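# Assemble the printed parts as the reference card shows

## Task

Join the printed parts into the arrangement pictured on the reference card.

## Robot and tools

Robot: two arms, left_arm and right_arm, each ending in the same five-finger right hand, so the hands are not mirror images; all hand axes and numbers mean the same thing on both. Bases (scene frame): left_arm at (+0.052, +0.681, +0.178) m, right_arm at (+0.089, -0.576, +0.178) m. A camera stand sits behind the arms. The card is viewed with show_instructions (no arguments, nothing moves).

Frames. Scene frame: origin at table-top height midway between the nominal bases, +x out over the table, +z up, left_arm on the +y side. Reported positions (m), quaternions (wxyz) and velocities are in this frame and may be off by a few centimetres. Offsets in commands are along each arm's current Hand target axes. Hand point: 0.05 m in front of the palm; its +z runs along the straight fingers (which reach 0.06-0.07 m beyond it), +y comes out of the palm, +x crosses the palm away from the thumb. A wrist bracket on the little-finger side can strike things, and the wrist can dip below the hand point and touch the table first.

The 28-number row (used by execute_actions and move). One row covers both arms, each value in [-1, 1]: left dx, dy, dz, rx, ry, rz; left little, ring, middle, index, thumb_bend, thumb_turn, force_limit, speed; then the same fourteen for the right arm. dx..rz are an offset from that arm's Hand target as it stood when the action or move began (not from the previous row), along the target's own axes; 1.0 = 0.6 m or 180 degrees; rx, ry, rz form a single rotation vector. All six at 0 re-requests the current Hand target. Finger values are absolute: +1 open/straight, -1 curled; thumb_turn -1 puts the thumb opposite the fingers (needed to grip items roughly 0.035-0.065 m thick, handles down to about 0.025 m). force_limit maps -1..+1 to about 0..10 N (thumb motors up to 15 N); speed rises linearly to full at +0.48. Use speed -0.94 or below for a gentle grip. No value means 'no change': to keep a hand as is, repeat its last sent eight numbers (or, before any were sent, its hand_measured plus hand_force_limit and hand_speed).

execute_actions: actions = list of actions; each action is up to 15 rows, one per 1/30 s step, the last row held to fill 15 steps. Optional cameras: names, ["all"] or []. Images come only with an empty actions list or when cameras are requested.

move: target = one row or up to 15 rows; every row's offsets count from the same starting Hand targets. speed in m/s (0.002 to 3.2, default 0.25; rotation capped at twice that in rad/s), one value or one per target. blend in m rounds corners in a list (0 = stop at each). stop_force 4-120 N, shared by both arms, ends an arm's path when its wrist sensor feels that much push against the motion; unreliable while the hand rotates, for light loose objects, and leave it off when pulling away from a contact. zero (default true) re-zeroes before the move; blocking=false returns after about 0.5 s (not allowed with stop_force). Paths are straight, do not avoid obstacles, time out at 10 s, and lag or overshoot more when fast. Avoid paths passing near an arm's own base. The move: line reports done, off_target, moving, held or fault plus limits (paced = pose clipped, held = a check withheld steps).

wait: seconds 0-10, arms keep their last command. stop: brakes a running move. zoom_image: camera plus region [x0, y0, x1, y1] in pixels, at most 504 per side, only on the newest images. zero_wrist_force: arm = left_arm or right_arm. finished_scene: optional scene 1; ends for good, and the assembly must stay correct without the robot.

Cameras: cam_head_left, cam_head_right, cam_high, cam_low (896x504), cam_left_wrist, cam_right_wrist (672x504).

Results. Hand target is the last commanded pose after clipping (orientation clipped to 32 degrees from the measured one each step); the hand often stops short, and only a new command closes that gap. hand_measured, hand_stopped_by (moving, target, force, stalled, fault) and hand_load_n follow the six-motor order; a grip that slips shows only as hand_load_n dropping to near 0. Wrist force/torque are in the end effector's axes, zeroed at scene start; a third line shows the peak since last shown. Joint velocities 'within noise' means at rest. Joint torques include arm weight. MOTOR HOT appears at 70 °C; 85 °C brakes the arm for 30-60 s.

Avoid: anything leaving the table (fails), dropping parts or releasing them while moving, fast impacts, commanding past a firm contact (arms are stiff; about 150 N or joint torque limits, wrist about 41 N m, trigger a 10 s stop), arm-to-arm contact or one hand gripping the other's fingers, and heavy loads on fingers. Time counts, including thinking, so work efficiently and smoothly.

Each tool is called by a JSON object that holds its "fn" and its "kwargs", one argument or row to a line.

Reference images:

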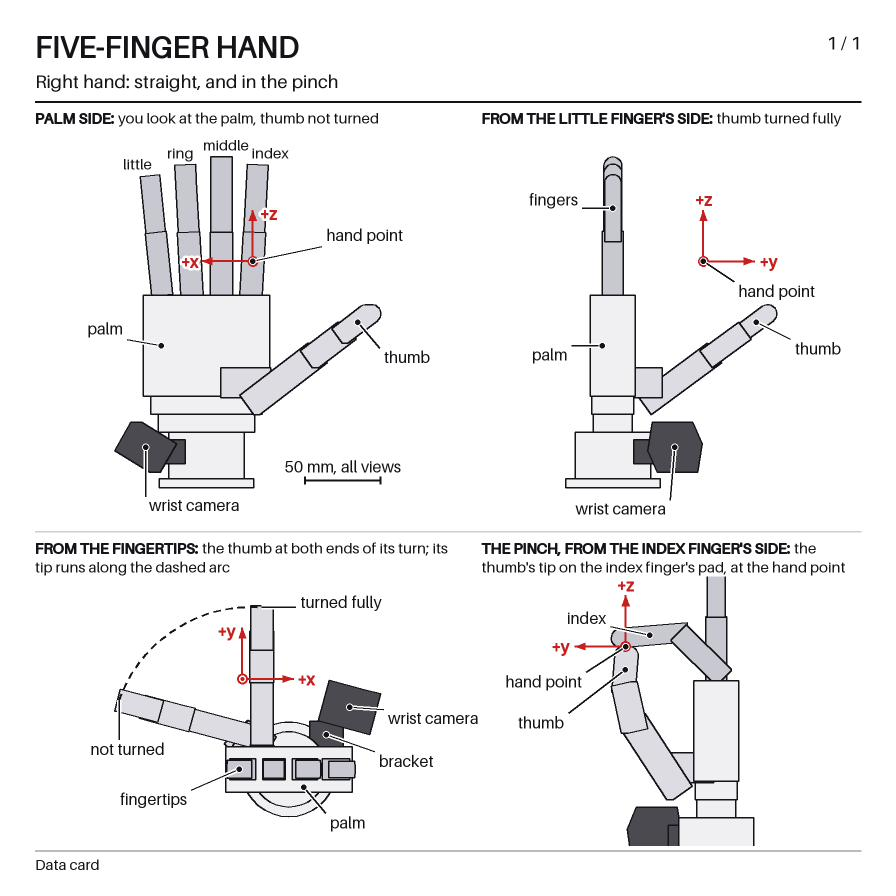

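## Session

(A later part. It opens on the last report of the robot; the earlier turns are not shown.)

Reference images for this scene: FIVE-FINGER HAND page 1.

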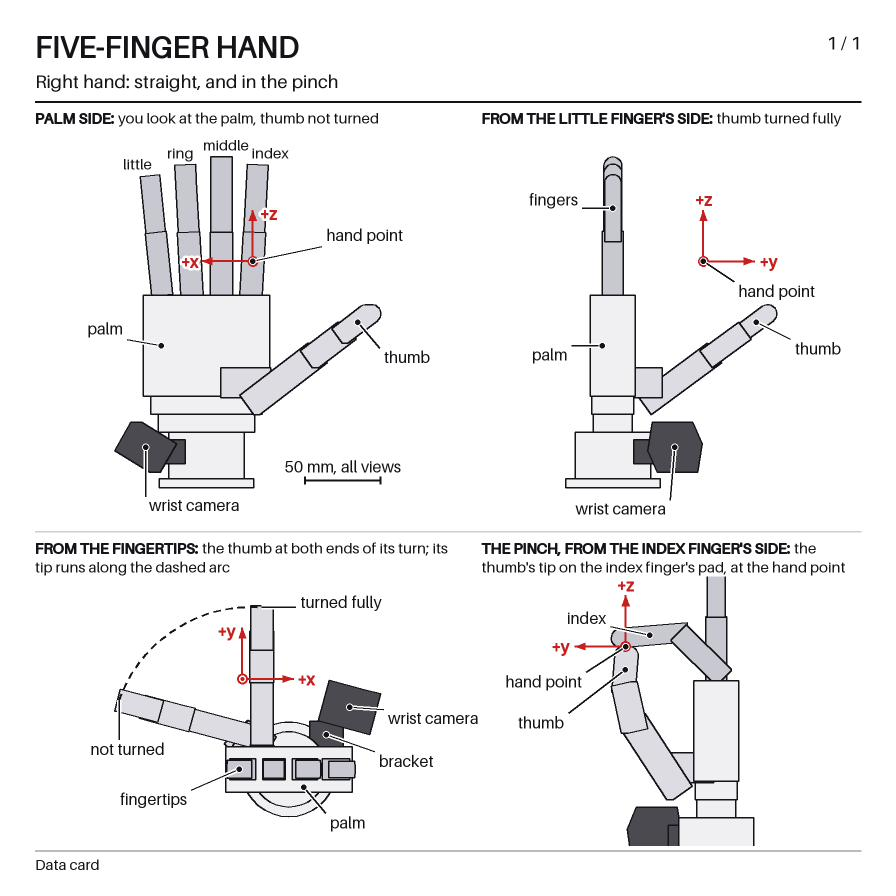

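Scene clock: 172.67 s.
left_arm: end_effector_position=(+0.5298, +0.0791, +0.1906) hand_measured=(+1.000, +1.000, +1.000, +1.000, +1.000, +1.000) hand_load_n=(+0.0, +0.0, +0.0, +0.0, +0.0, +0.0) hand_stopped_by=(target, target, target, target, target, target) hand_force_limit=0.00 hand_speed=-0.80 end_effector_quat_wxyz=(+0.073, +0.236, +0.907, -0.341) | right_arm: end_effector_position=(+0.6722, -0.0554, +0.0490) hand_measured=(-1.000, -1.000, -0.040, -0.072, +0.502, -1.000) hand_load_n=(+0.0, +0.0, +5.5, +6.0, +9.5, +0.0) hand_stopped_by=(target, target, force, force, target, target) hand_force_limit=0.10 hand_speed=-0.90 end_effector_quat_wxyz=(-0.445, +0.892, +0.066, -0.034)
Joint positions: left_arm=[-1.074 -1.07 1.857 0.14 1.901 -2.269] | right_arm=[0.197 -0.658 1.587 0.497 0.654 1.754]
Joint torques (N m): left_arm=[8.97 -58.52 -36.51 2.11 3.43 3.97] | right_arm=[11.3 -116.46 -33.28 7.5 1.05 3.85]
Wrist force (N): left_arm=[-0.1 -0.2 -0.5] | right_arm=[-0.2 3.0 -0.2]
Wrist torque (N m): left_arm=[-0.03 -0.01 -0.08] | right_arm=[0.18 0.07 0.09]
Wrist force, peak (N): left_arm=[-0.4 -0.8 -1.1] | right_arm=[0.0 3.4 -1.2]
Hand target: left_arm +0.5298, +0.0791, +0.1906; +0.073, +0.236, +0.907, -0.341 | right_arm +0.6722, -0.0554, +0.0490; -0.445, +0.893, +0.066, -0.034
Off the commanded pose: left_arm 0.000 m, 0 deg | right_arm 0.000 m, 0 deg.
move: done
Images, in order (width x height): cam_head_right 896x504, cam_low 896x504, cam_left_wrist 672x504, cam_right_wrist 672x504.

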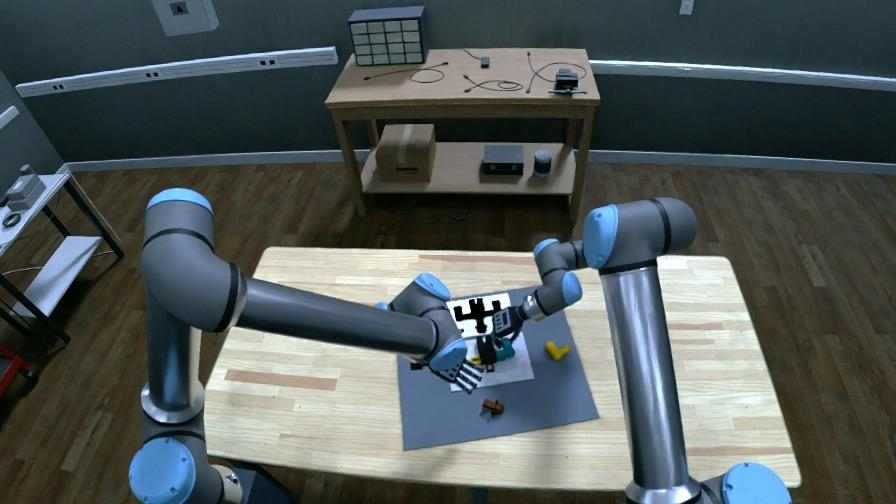

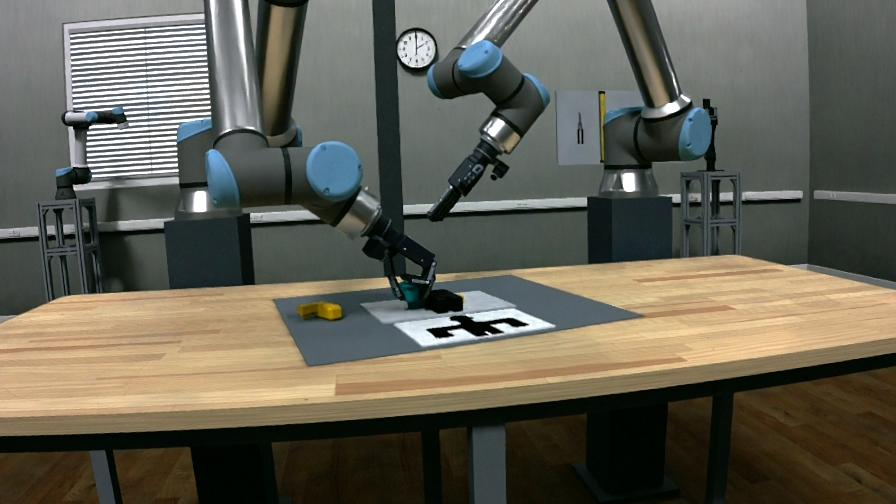

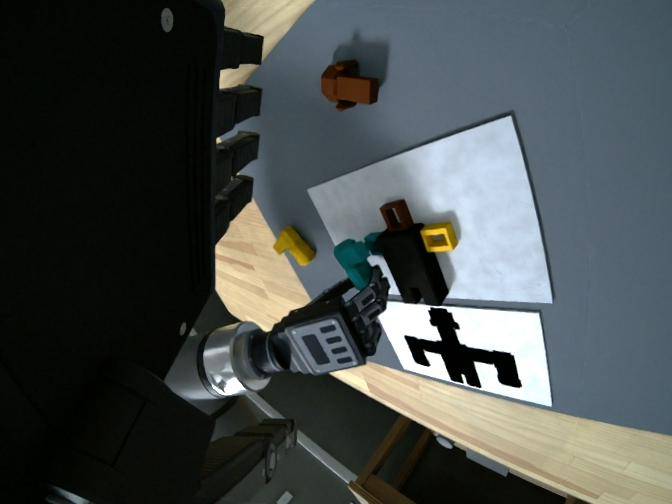

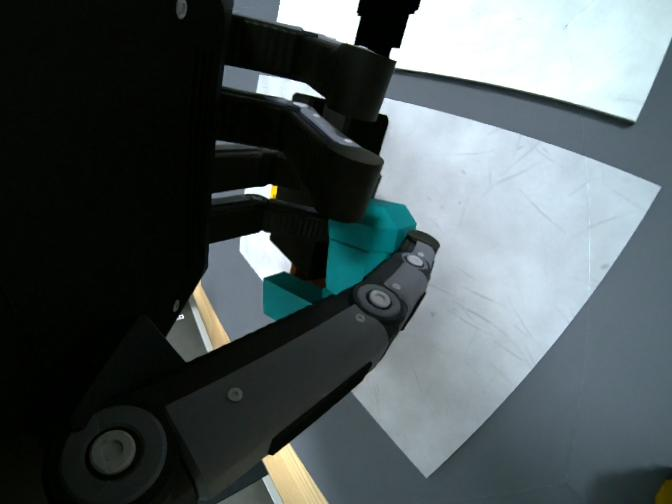

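{"fn": "move", "kwargs": {
  "target": [0,0,0,0,0,0,1,1,1,1,1,1,0,-0.8,-0.0045,0.0023,-0.0032,0,0.0444,0.0333,-1,-1,-0.4,-0.4,0.5,-1,0.1,-0.9],
  "speed": 0.03,
  "cameras": ["cam_right_wrist","cam_left_wrist","cam_head_right","cam_head_left","cam_low"]
}}

{"fn": "zoom_image", "kwargs": {
  "camera": "cam_left_wrist",
  "region": [320, 210, 420, 300]
}}

{"fn": "zoom_image", "kwargs": {
  "camera": "cam_head_right",
  "region": [480, 325, 540, 375]
}}

{"fn": "zoom_image", "kwargs": {
  "camera": "cam_right_wrist",
  "region": [240, 180, 390, 315]
}}

Scene clock: 176.93 s.
left_arm: end_effector_position=(+0.5298, +0.0791, +0.1906) hand_measured=(+1.000, +1.000, +1.000, +1.000, +1.000, +1.000) hand_load_n=(+0.0, +0.0, +0.0, +0.0, +0.0, +0.0) hand_stopped_by=(target, target, target, target, target, target) hand_force_limit=0.00 hand_speed=-0.80 end_effector_quat_wxyz=(+0.073, +0.236, +0.907, -0.341) | right_arm: end_effector_position=(+0.6699, -0.0581, +0.0490) hand_measured=(-1.000, -1.000, -0.040, -0.072, +0.502, -1.000) hand_load_n=(+0.0, +0.0, +5.5, +6.0, +9.0, +0.0) hand_stopped_by=(target, target, force, force, target, target) hand_force_limit=0.10 hand_speed=-0.90 end_effector_quat_wxyz=(-0.446, +0.895, -0.011, +0.005)
Joint positions: left_arm=[-1.074 -1.07 1.857 0.14 1.901 -2.269] | right_arm=[0.195 -0.73 1.686 0.259 0.697 2.021]
Joint torques (N m): left_arm=[9.5 -62.03 -35.75 2.09 3.65 3.95] | right_arm=[14.58 -111.96 -13.26 -0.44 2.58 3.82]
Wrist force (N): left_arm=[-0.2 -0.3 0.0] | right_arm=[-0.3 3.0 -0.9]
Wrist torque (N m): left_arm=[-0.07 0.00 -0.09] | right_arm=[0.32 0.05 0.10]
Wrist force, peak (N): left_arm=[-0.6 -0.6 -0.7] | right_arm=[0.2 3.3 -1.3]
Hand target: left_arm +0.5298, +0.0791, +0.1906; +0.073, +0.236, +0.907, -0.341 | right_arm +0.6699, -0.0581, +0.0490; -0.446, +0.895, -0.012, +0.006
Off the commanded pose: left_arm 0.000 m, 0 deg | right_arm 0.000 m, 0 deg.
move: done
Images, in order (width x height): cam_head_left 896x504, cam_head_right 896x504, cam_low 896x504, cam_left_wrist 672x504, cam_right_wrist 672x504.

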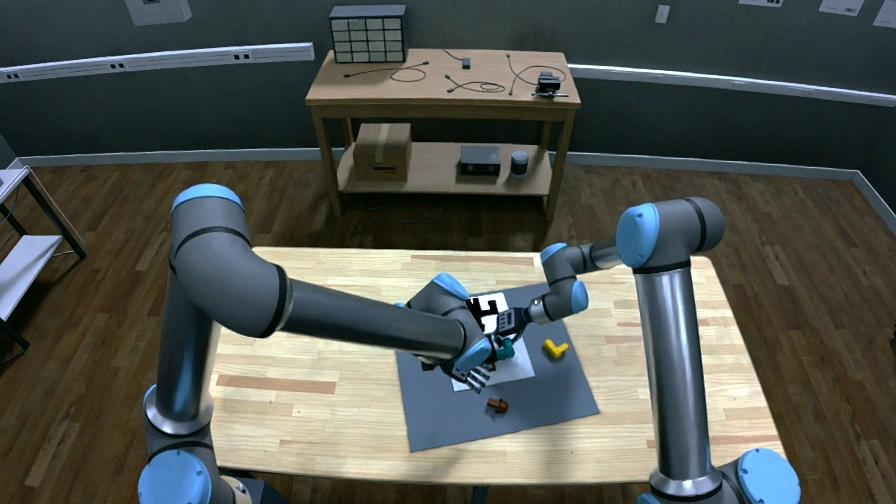

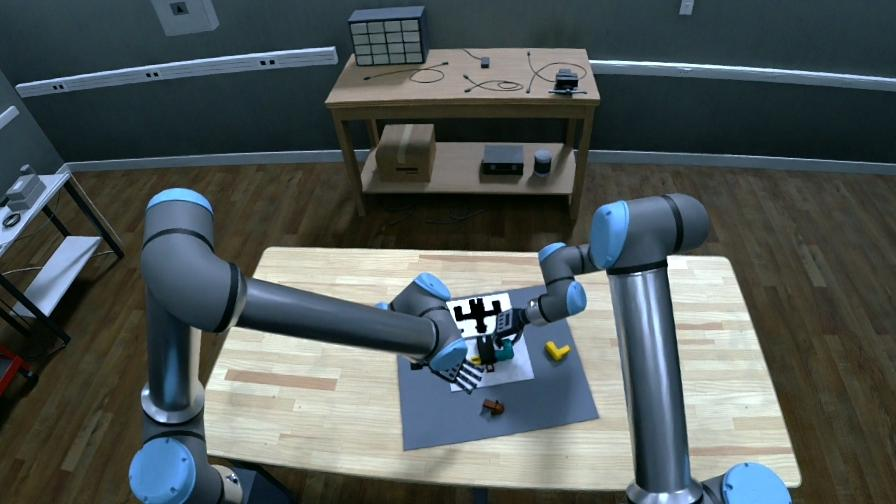

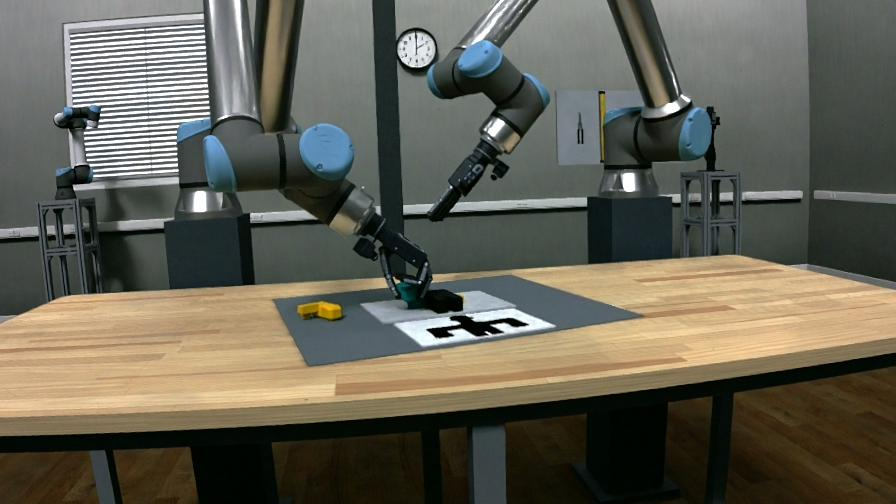

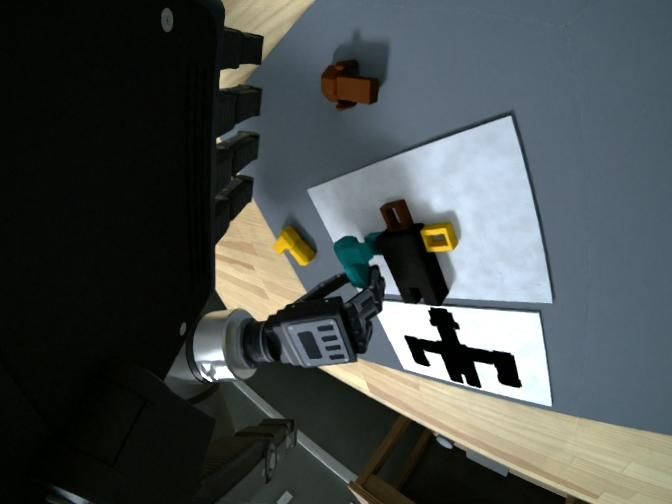

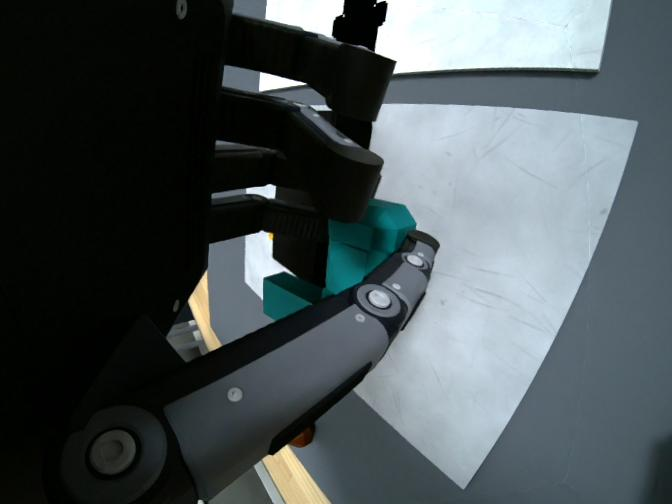

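Scaled by 5.040 from the camera's 672x504 image, which has a finer 960x720 frame.

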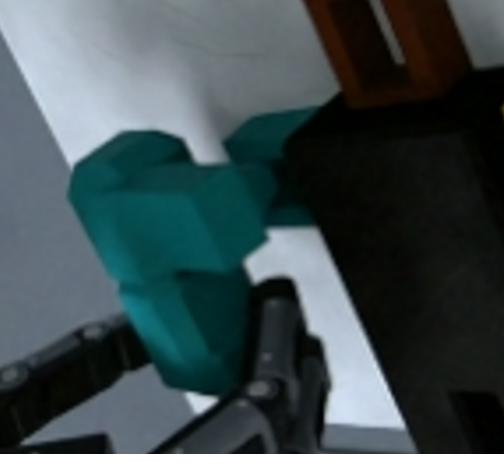

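Scaled by 8.400.

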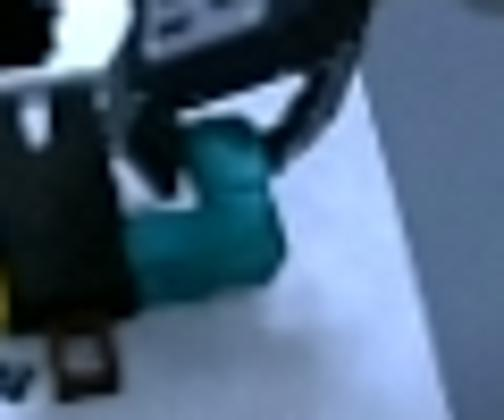

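Scaled by 3.360 from the camera's 672x504 image, which has a finer 960x720 frame.

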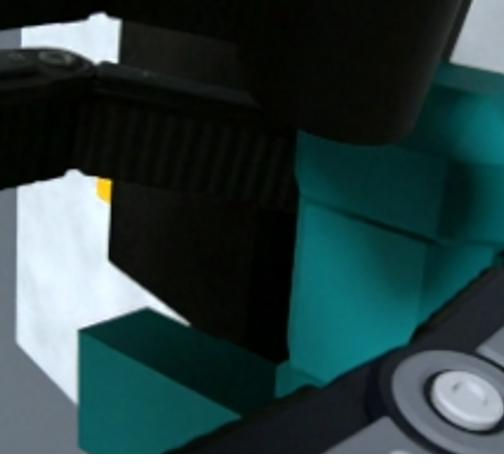

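{"fn": "move", "kwargs": {
  "target": [
    [0,0,0,0,0,0,1,1,1,1,1,1,0,-0.8,0.0035,0.005,-0.0067,0,0,0,-1,-1,-0.4,-0.4,0.5,-1,0.1,-0.9],
    [0,0,0,0,0,0,1,1,1,1,1,1,0,-0.8,0.0035,0.029,0.0113,0,0,0,-1,-1,-0.4,-0.4,0.5,-1,0.1,-0.9]
  ],
  "speed": 0.012,
  "stop_force": 4,
  "cameras": ["cam_right_wrist","cam_left_wrist","cam_head_right","cam_low"]
}}

{"fn": "zoom_image", "kwargs": {
  "camera": "cam_left_wrist",
  "region": [320, 210, 420, 300]
}}

{"fn": "zoom_image", "kwargs": {
  "camera": "cam_head_right",
  "region": [480, 325, 540, 375]
}}

{"fn": "zoom_image", "kwargs": {
  "camera": "cam_right_wrist",
  "region": [240, 180, 390, 315]
}}

{"fn": "zoom_image", "kwargs": {
  "camera": "cam_low",
  "region": [380, 265, 450, 320]
}}

Scene clock: 180.67 s.
left_arm: end_effector_position=(+0.5298, +0.0791, +0.1906) hand_measured=(+1.000, +1.000, +1.000, +1.000, +1.000, +1.000) hand_load_n=(+0.0, +0.0, +0.0, +0.0, -0.5, +0.0) hand_stopped_by=(target, target, target, target, target, target) hand_force_limit=0.00 hand_speed=-0.80 end_effector_quat_wxyz=(+0.073, +0.236, +0.907, -0.341) | right_arm: end_effector_position=(+0.6718, -0.0632, +0.0310) hand_measured=(-1.000, -1.000, -0.040, -0.072, +0.502, -1.000) hand_load_n=(+0.0, +0.0, +5.5, +5.5, +9.0, +0.0) hand_stopped_by=(target, target, force, force, target, target) hand_force_limit=0.10 hand_speed=-0.90 end_effector_quat_wxyz=(-0.446, +0.895, -0.012, +0.006)
Joint positions: left_arm=[-1.074 -1.07 1.857 0.14 1.901 -2.269] | right_arm=[0.187 -0.704 1.684 0.246 0.695 2.01]
Joint torques (N m): left_arm=[10.08 -60.54 -35.89 2.03 3.53 4.12] | right_arm=[-12.86 -70.53 -32.41 -0.47 -5.57 -2.64]
Wrist force (N): left_arm=[-0.3 -0.3 -0.4] | right_arm=[0.2 2.9 -0.7]
Wrist torque (N m): left_arm=[-0.03 0.01 -0.10] | right_arm=[0.27 -0.06 0.31]
Wrist force, peak (N): left_arm=[-0.1 -0.7 -1.2] | right_arm=[-0.3 3.6 -1.6]
Hand target: left_arm +0.5298, +0.0791, +0.1906; +0.073, +0.236, +0.907, -0.341 | right_arm +0.6718, -0.0632, +0.0310; -0.446, +0.895, -0.012, +0.006
Off the commanded pose: left_arm 0.000 m, 0 deg | right_arm 0.000 m, 0 deg.
move: done
Images, in order (width x height): cam_head_right 896x504, cam_low 896x504, cam_left_wrist 672x504, cam_right_wrist 672x504.

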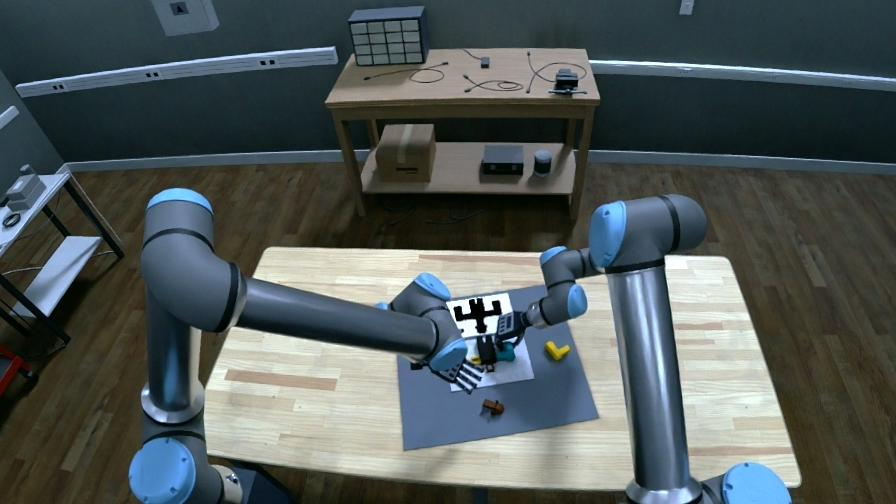

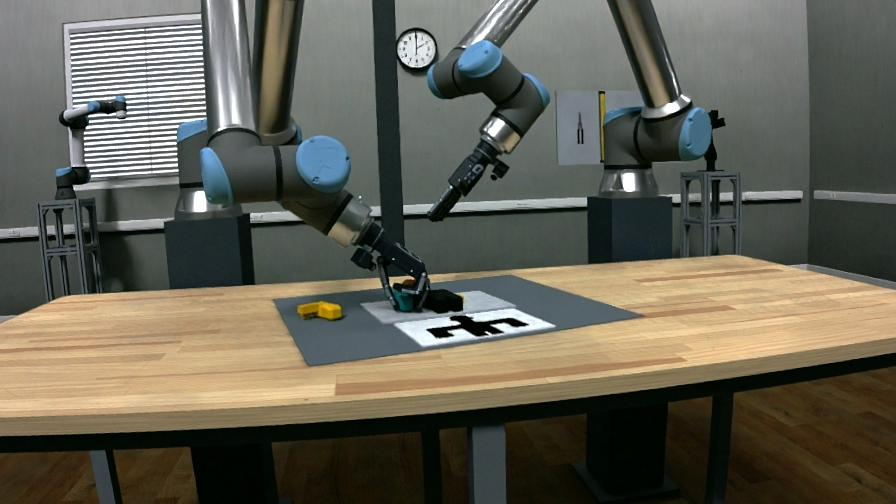

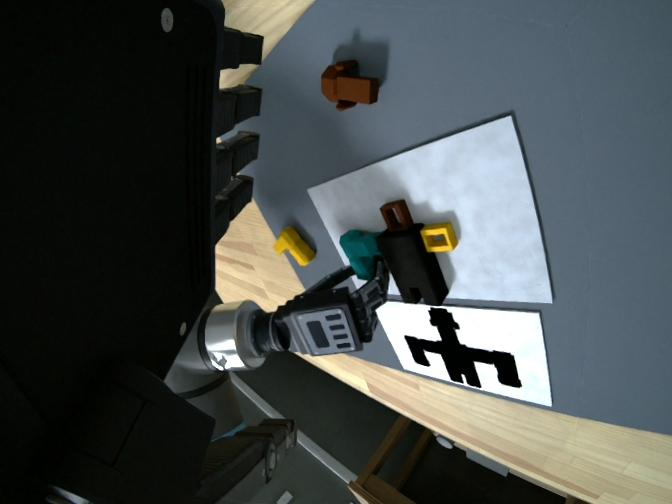

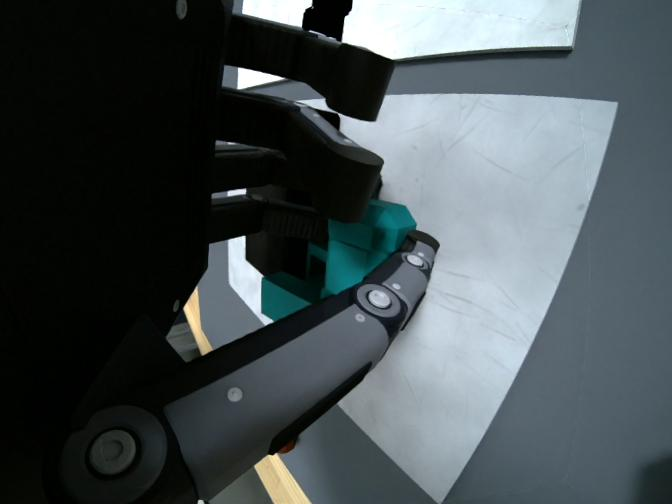

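Scaled by 5.040 from the camera's 672x504 image, which has a finer 960x720 frame.

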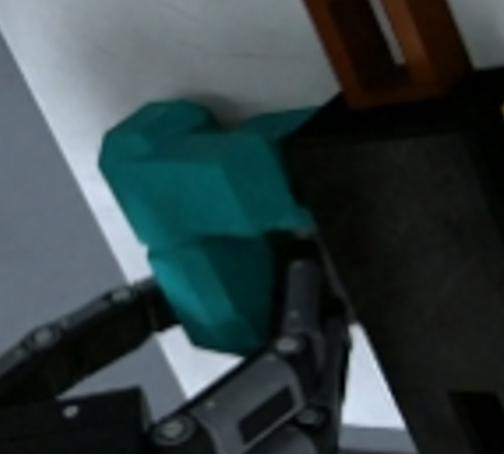

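Scaled by 8.400.

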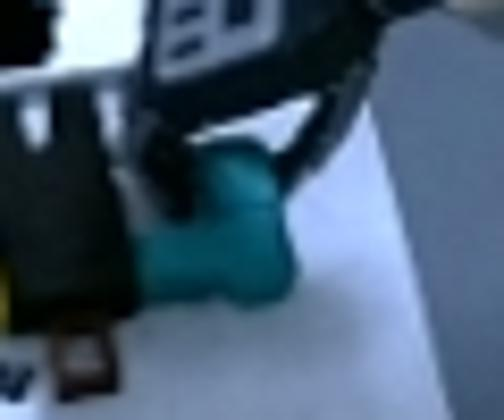

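Scaled by 3.360 from the camera's 672x504 image, which has a finer 960x720 frame.

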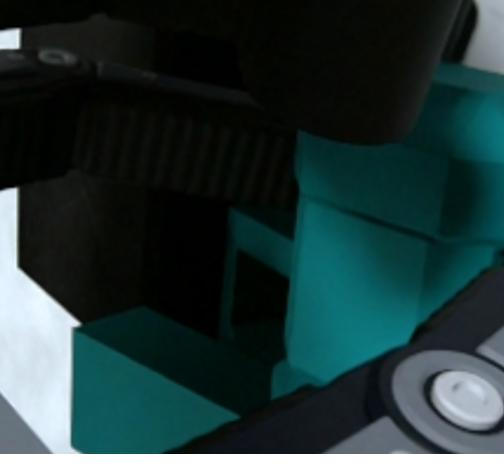

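Scaled by 7.200.

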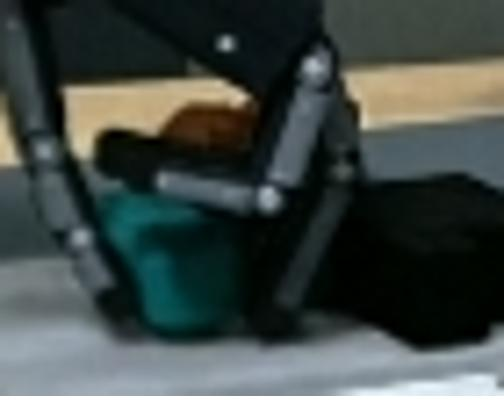

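{"fn": "move", "kwargs": {
  "target": [
    [0,0,0,0,0,0,1,1,1,1,1,1,0,-0.8,0,-0.02,-0.015,0,0,0,-1,-1,-0.4,-0.4,0.5,-1,0.1,-0.9],
    [0,0,0,0,0,0,1,1,1,1,1,1,0,-0.8,0.0167,-0.02,-0.015,0,0,0,-1,-1,-0.4,-0.4,0.5,-1,0.1,-0.9]
  ],
  "speed": 0.04,
  "cameras": ["cam_right_wrist","cam_left_wrist","cam_head_right","cam_low"]
}}

{"fn": "zoom_image", "kwargs": {
  "camera": "cam_left_wrist",
  "region": [320, 210, 420, 300]
}}

{"fn": "zoom_image", "kwargs": {
  "camera": "cam_head_right",
  "region": [480, 325, 540, 375]
}}

{"fn": "zoom_image", "kwargs": {
  "camera": "cam_right_wrist",
  "region": [240, 180, 390, 315]
}}

Scene clock: 184.83 s.
left_arm: end_effector_position=(+0.5298, +0.0791, +0.1906) hand_measured=(+1.000, +1.000, +1.000, +1.000, +1.000, +1.000) hand_load_n=(+0.0, +0.0, +0.0, +0.0, +0.0, -0.5) hand_stopped_by=(target, target, target, target, target, target) hand_force_limit=0.00 hand_speed=-0.80 end_effector_quat_wxyz=(+0.073, +0.236, +0.907, -0.341) | right_arm: end_effector_position=(+0.6817, -0.0635, +0.0461) hand_measured=(-1.000, -1.000, -0.040, -0.072, +0.502, -1.000) hand_load_n=(+0.5, +0.0, +5.0, +6.0, +9.0, +0.0) hand_stopped_by=(target, target, force, force, target, target) hand_force_limit=0.10 hand_speed=-0.90 end_effector_quat_wxyz=(-0.446, +0.895, -0.012, +0.006)
Joint positions: left_arm=[-1.074 -1.07 1.857 0.14 1.901 -2.269] | right_arm=[0.184 -0.716 1.666 0.279 0.693 2.004]
Joint torques (N m): left_arm=[9.07 -59.74 -35.86 1.71 3.53 4.02] | right_arm=[-13.14 -72.36 -34.21 6.21 -5.9 -3.05]
Wrist force (N): left_arm=[-0.2 -0.2 -0.3] | right_arm=[0.2 3.3 -0.7]
Wrist torque (N m): left_arm=[-0.04 0.00 -0.08] | right_arm=[0.32 -0.02 0.31]
Wrist force, peak (N): left_arm=[-0.3 -1.0 -0.8] | right_arm=[0.4 3.7 -0.9]
Hand target: left_arm +0.5298, +0.0791, +0.1906; +0.073, +0.236, +0.907, -0.341 | right_arm +0.6819, -0.0635, +0.0460; -0.446, +0.895, -0.012, +0.006
Off the commanded pose: left_arm 0.000 m, 0 deg | right_arm 0.000 m, 0 deg.
move: done
Images, in order (width x height): cam_head_right 896x504, cam_low 896x504, cam_left_wrist 672x504, cam_right_wrist 672x504.

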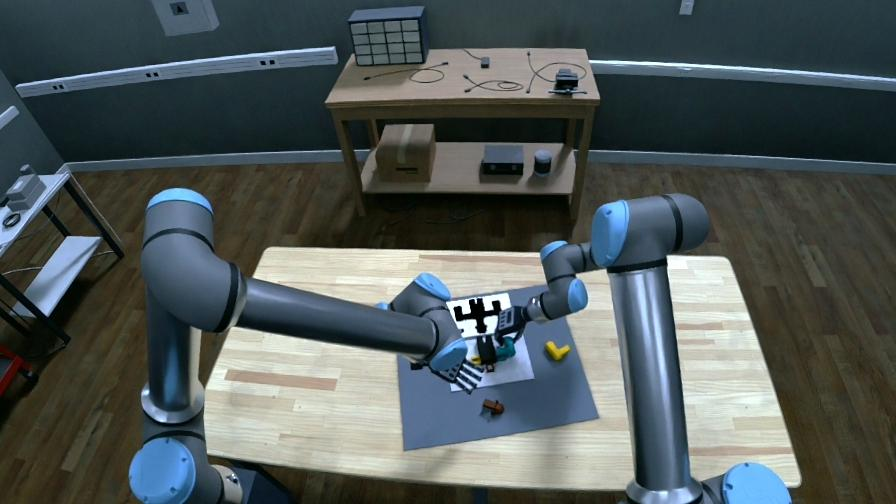

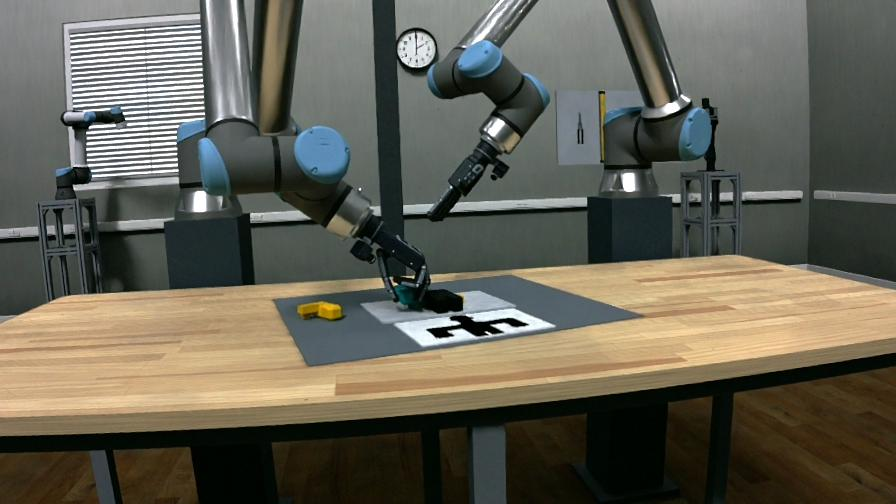

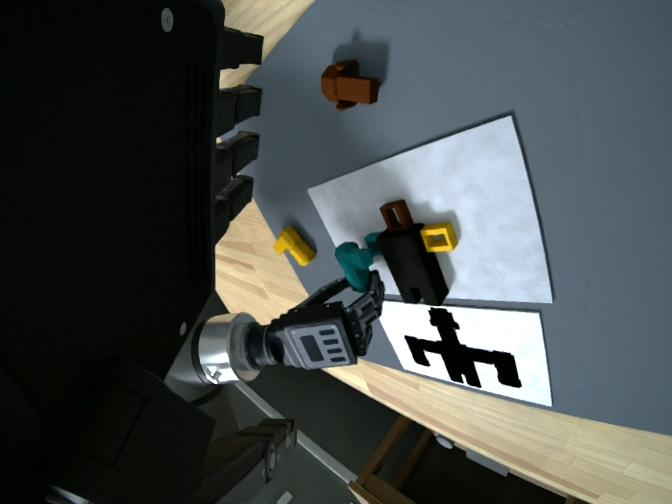

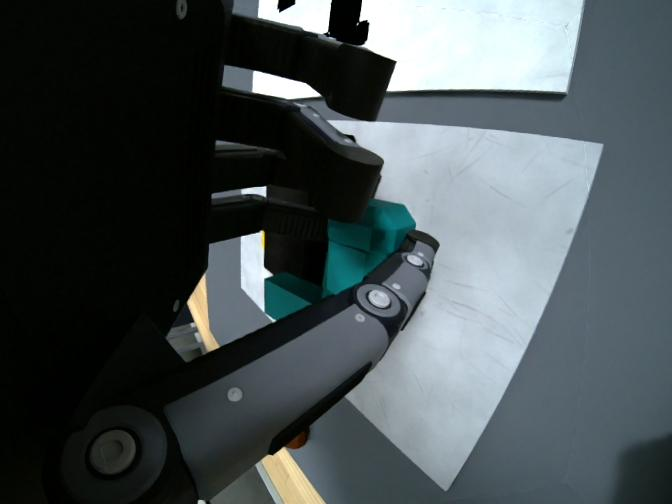

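Scaled by 5.040 from the camera's 672x504 image, which has a finer 960x720 frame.

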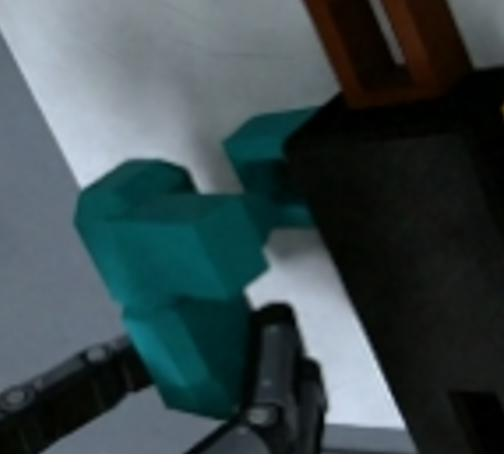

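Scaled by 8.400.

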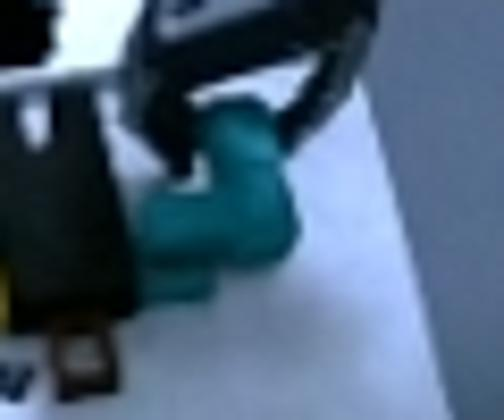

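Scaled by 3.360 from the camera's 672x504 image, which has a finer 960x720 frame.

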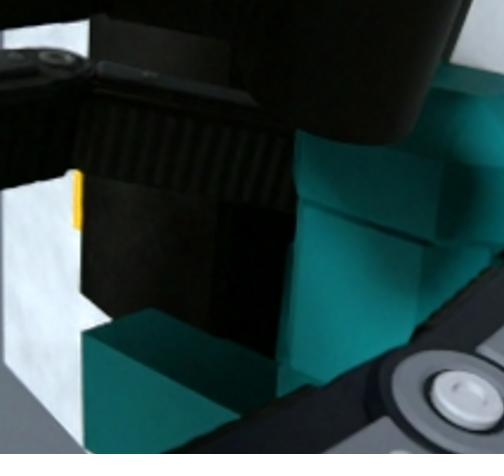

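{"fn": "move", "kwargs": {
  "target": [
    [0,0,0,0,0,0,1,1,1,1,1,1,0,-0.8,-0.005,0,0,0,0,0,-1,-1,-0.4,-0.4,0.5,-1,0.1,-0.9],
    [0,0,0,0,0,0,1,1,1,1,1,1,0,-0.8,-0.005,0.0233,0.0175,0,0,0,-1,-1,-0.4,-0.4,0.5,-1,0.1,-0.9]
  ],
  "speed": 0.012,
  "stop_force": 4,
  "cameras": ["cam_right_wrist","cam_left_wrist","cam_head_right","cam_low"]
}}

{"fn": "zoom_image", "kwargs": {
  "camera": "cam_left_wrist",
  "region": [320, 210, 420, 300]
}}

{"fn": "zoom_image", "kwargs": {
  "camera": "cam_head_right",
  "region": [480, 325, 540, 375]
}}

{"fn": "zoom_image", "kwargs": {
  "camera": "cam_right_wrist",
  "region": [240, 180, 390, 315]
}}

{"fn": "zoom_image", "kwargs": {
  "camera": "cam_low",
  "region": [380, 265, 450, 320]
}}

Scene clock: 188.47 s.
left_arm: end_effector_position=(+0.5298, +0.0791, +0.1906) hand_measured=(+1.000, +1.000, +1.000, +1.000, +1.000, +1.000) hand_load_n=(+0.0, +0.0, +0.0, +0.0, +0.0, +0.0) hand_stopped_by=(target, target, target, target, target, target) hand_force_limit=0.00 hand_speed=-0.80 end_effector_quat_wxyz=(+0.073, +0.236, +0.907, -0.341) | right_arm: end_effector_position=(+0.6788, -0.0634, +0.0286) hand_measured=(-1.000, -1.000, -0.040, -0.072, +0.502, -1.000) hand_load_n=(+0.0, +0.0, +3.0, +6.0, +7.5, -0.5) hand_stopped_by=(target, target, force, force, target, target) hand_force_limit=0.10 hand_speed=-0.90 end_effector_quat_wxyz=(-0.446, +0.895, -0.012, +0.006)
Joint positions: left_arm=[-1.074 -1.07 1.857 0.14 1.901 -2.269] | right_arm=[0.185 -0.695 1.669 0.254 0.694 2.006]
Joint torques (N m): left_arm=[8.95 -59.5 -36 2.16 3.36 4.05] | right_arm=[6.81 -71.97 -30.9 0.55 1.7 -1.42]
Wrist force (N): left_arm=[-0.4 -0.6 -0.2] | right_arm=[-1.0 -0.6 -3.0]
Wrist torque (N m): left_arm=[-0.10 0.03 -0.11] | right_arm=[0.36 0.10 0.19]
Wrist force, peak (N): left_arm=[-0.7 -0.5 -0.9] | right_arm=[-0.3 3.8 -0.8]
Hand target: left_arm +0.5298, +0.0791, +0.1906; +0.073, +0.236, +0.907, -0.341 | right_arm +0.6788, -0.0634, +0.0286; -0.446, +0.895, -0.012, +0.006
Off the commanded pose: left_arm 0.000 m, 0 deg | right_arm 0.000 m, 0 deg.
move: contact (right_arm)
Images, in order (width x height): cam_head_right 896x504, cam_low 896x504, cam_left_wrist 672x504, cam_right_wrist 672x504.

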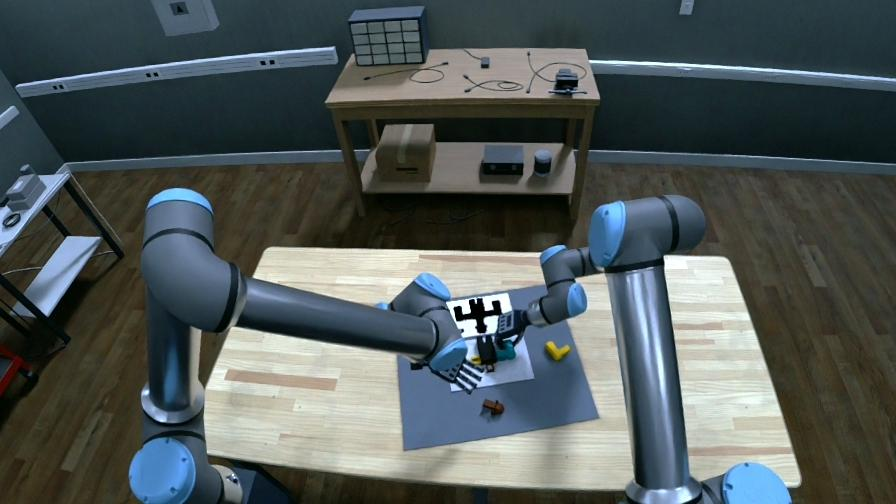

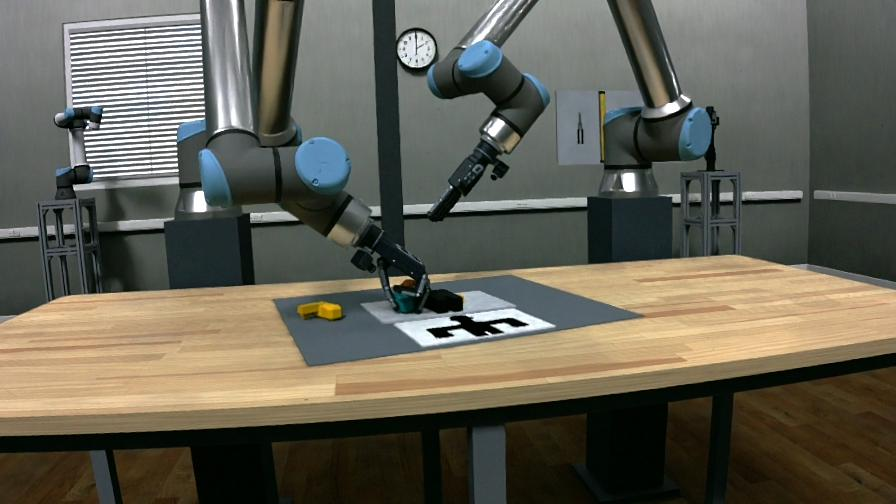

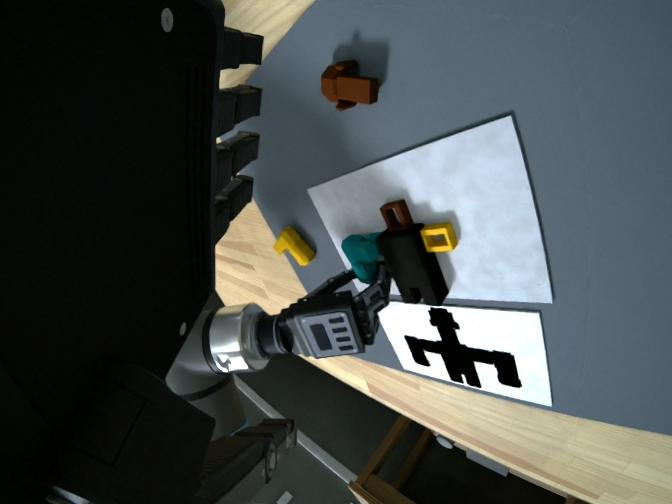

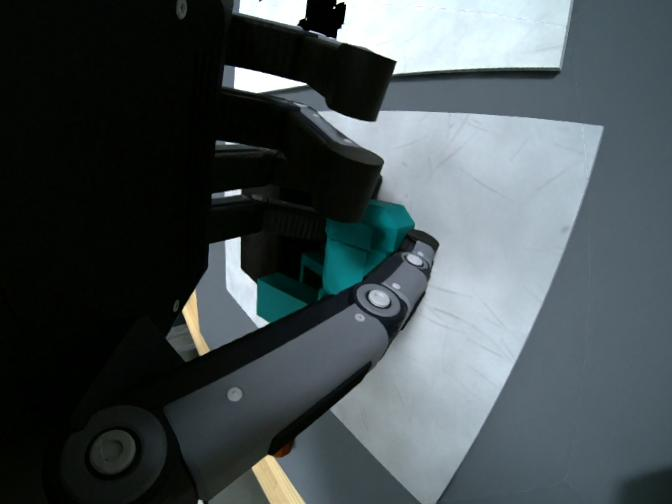

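Scaled by 5.040 from the camera's 672x504 image, which has a finer 960x720 frame.

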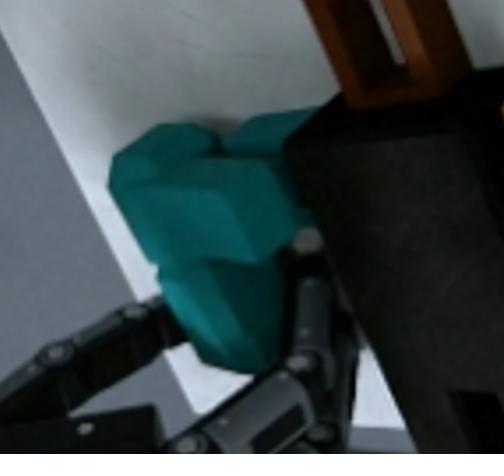

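Scaled by 8.400.

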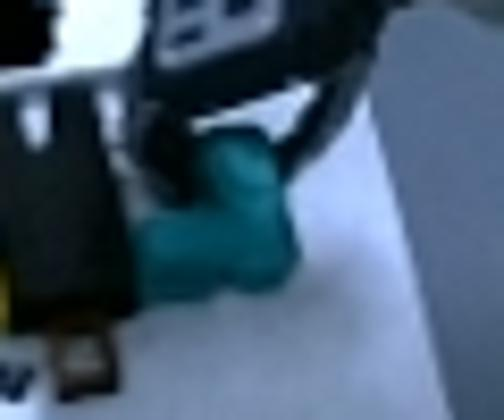

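Scaled by 3.360 from the camera's 672x504 image, which has a finer 960x720 frame.

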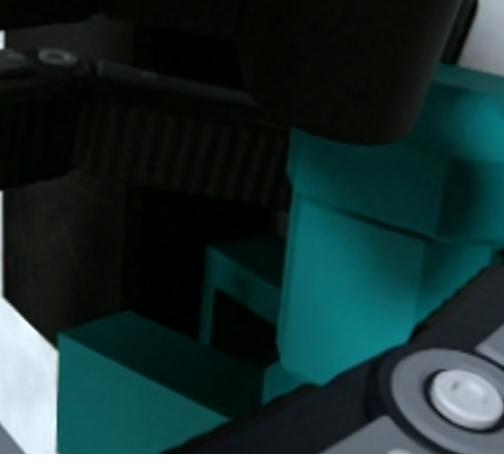

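Scaled by 7.200.

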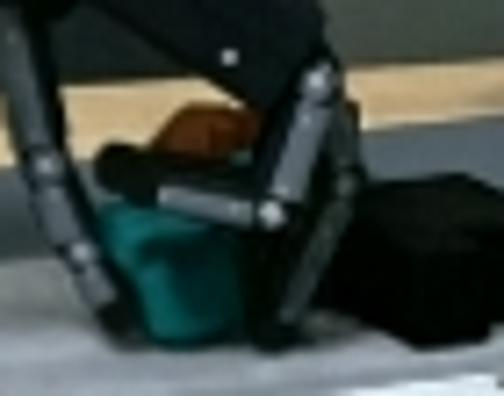

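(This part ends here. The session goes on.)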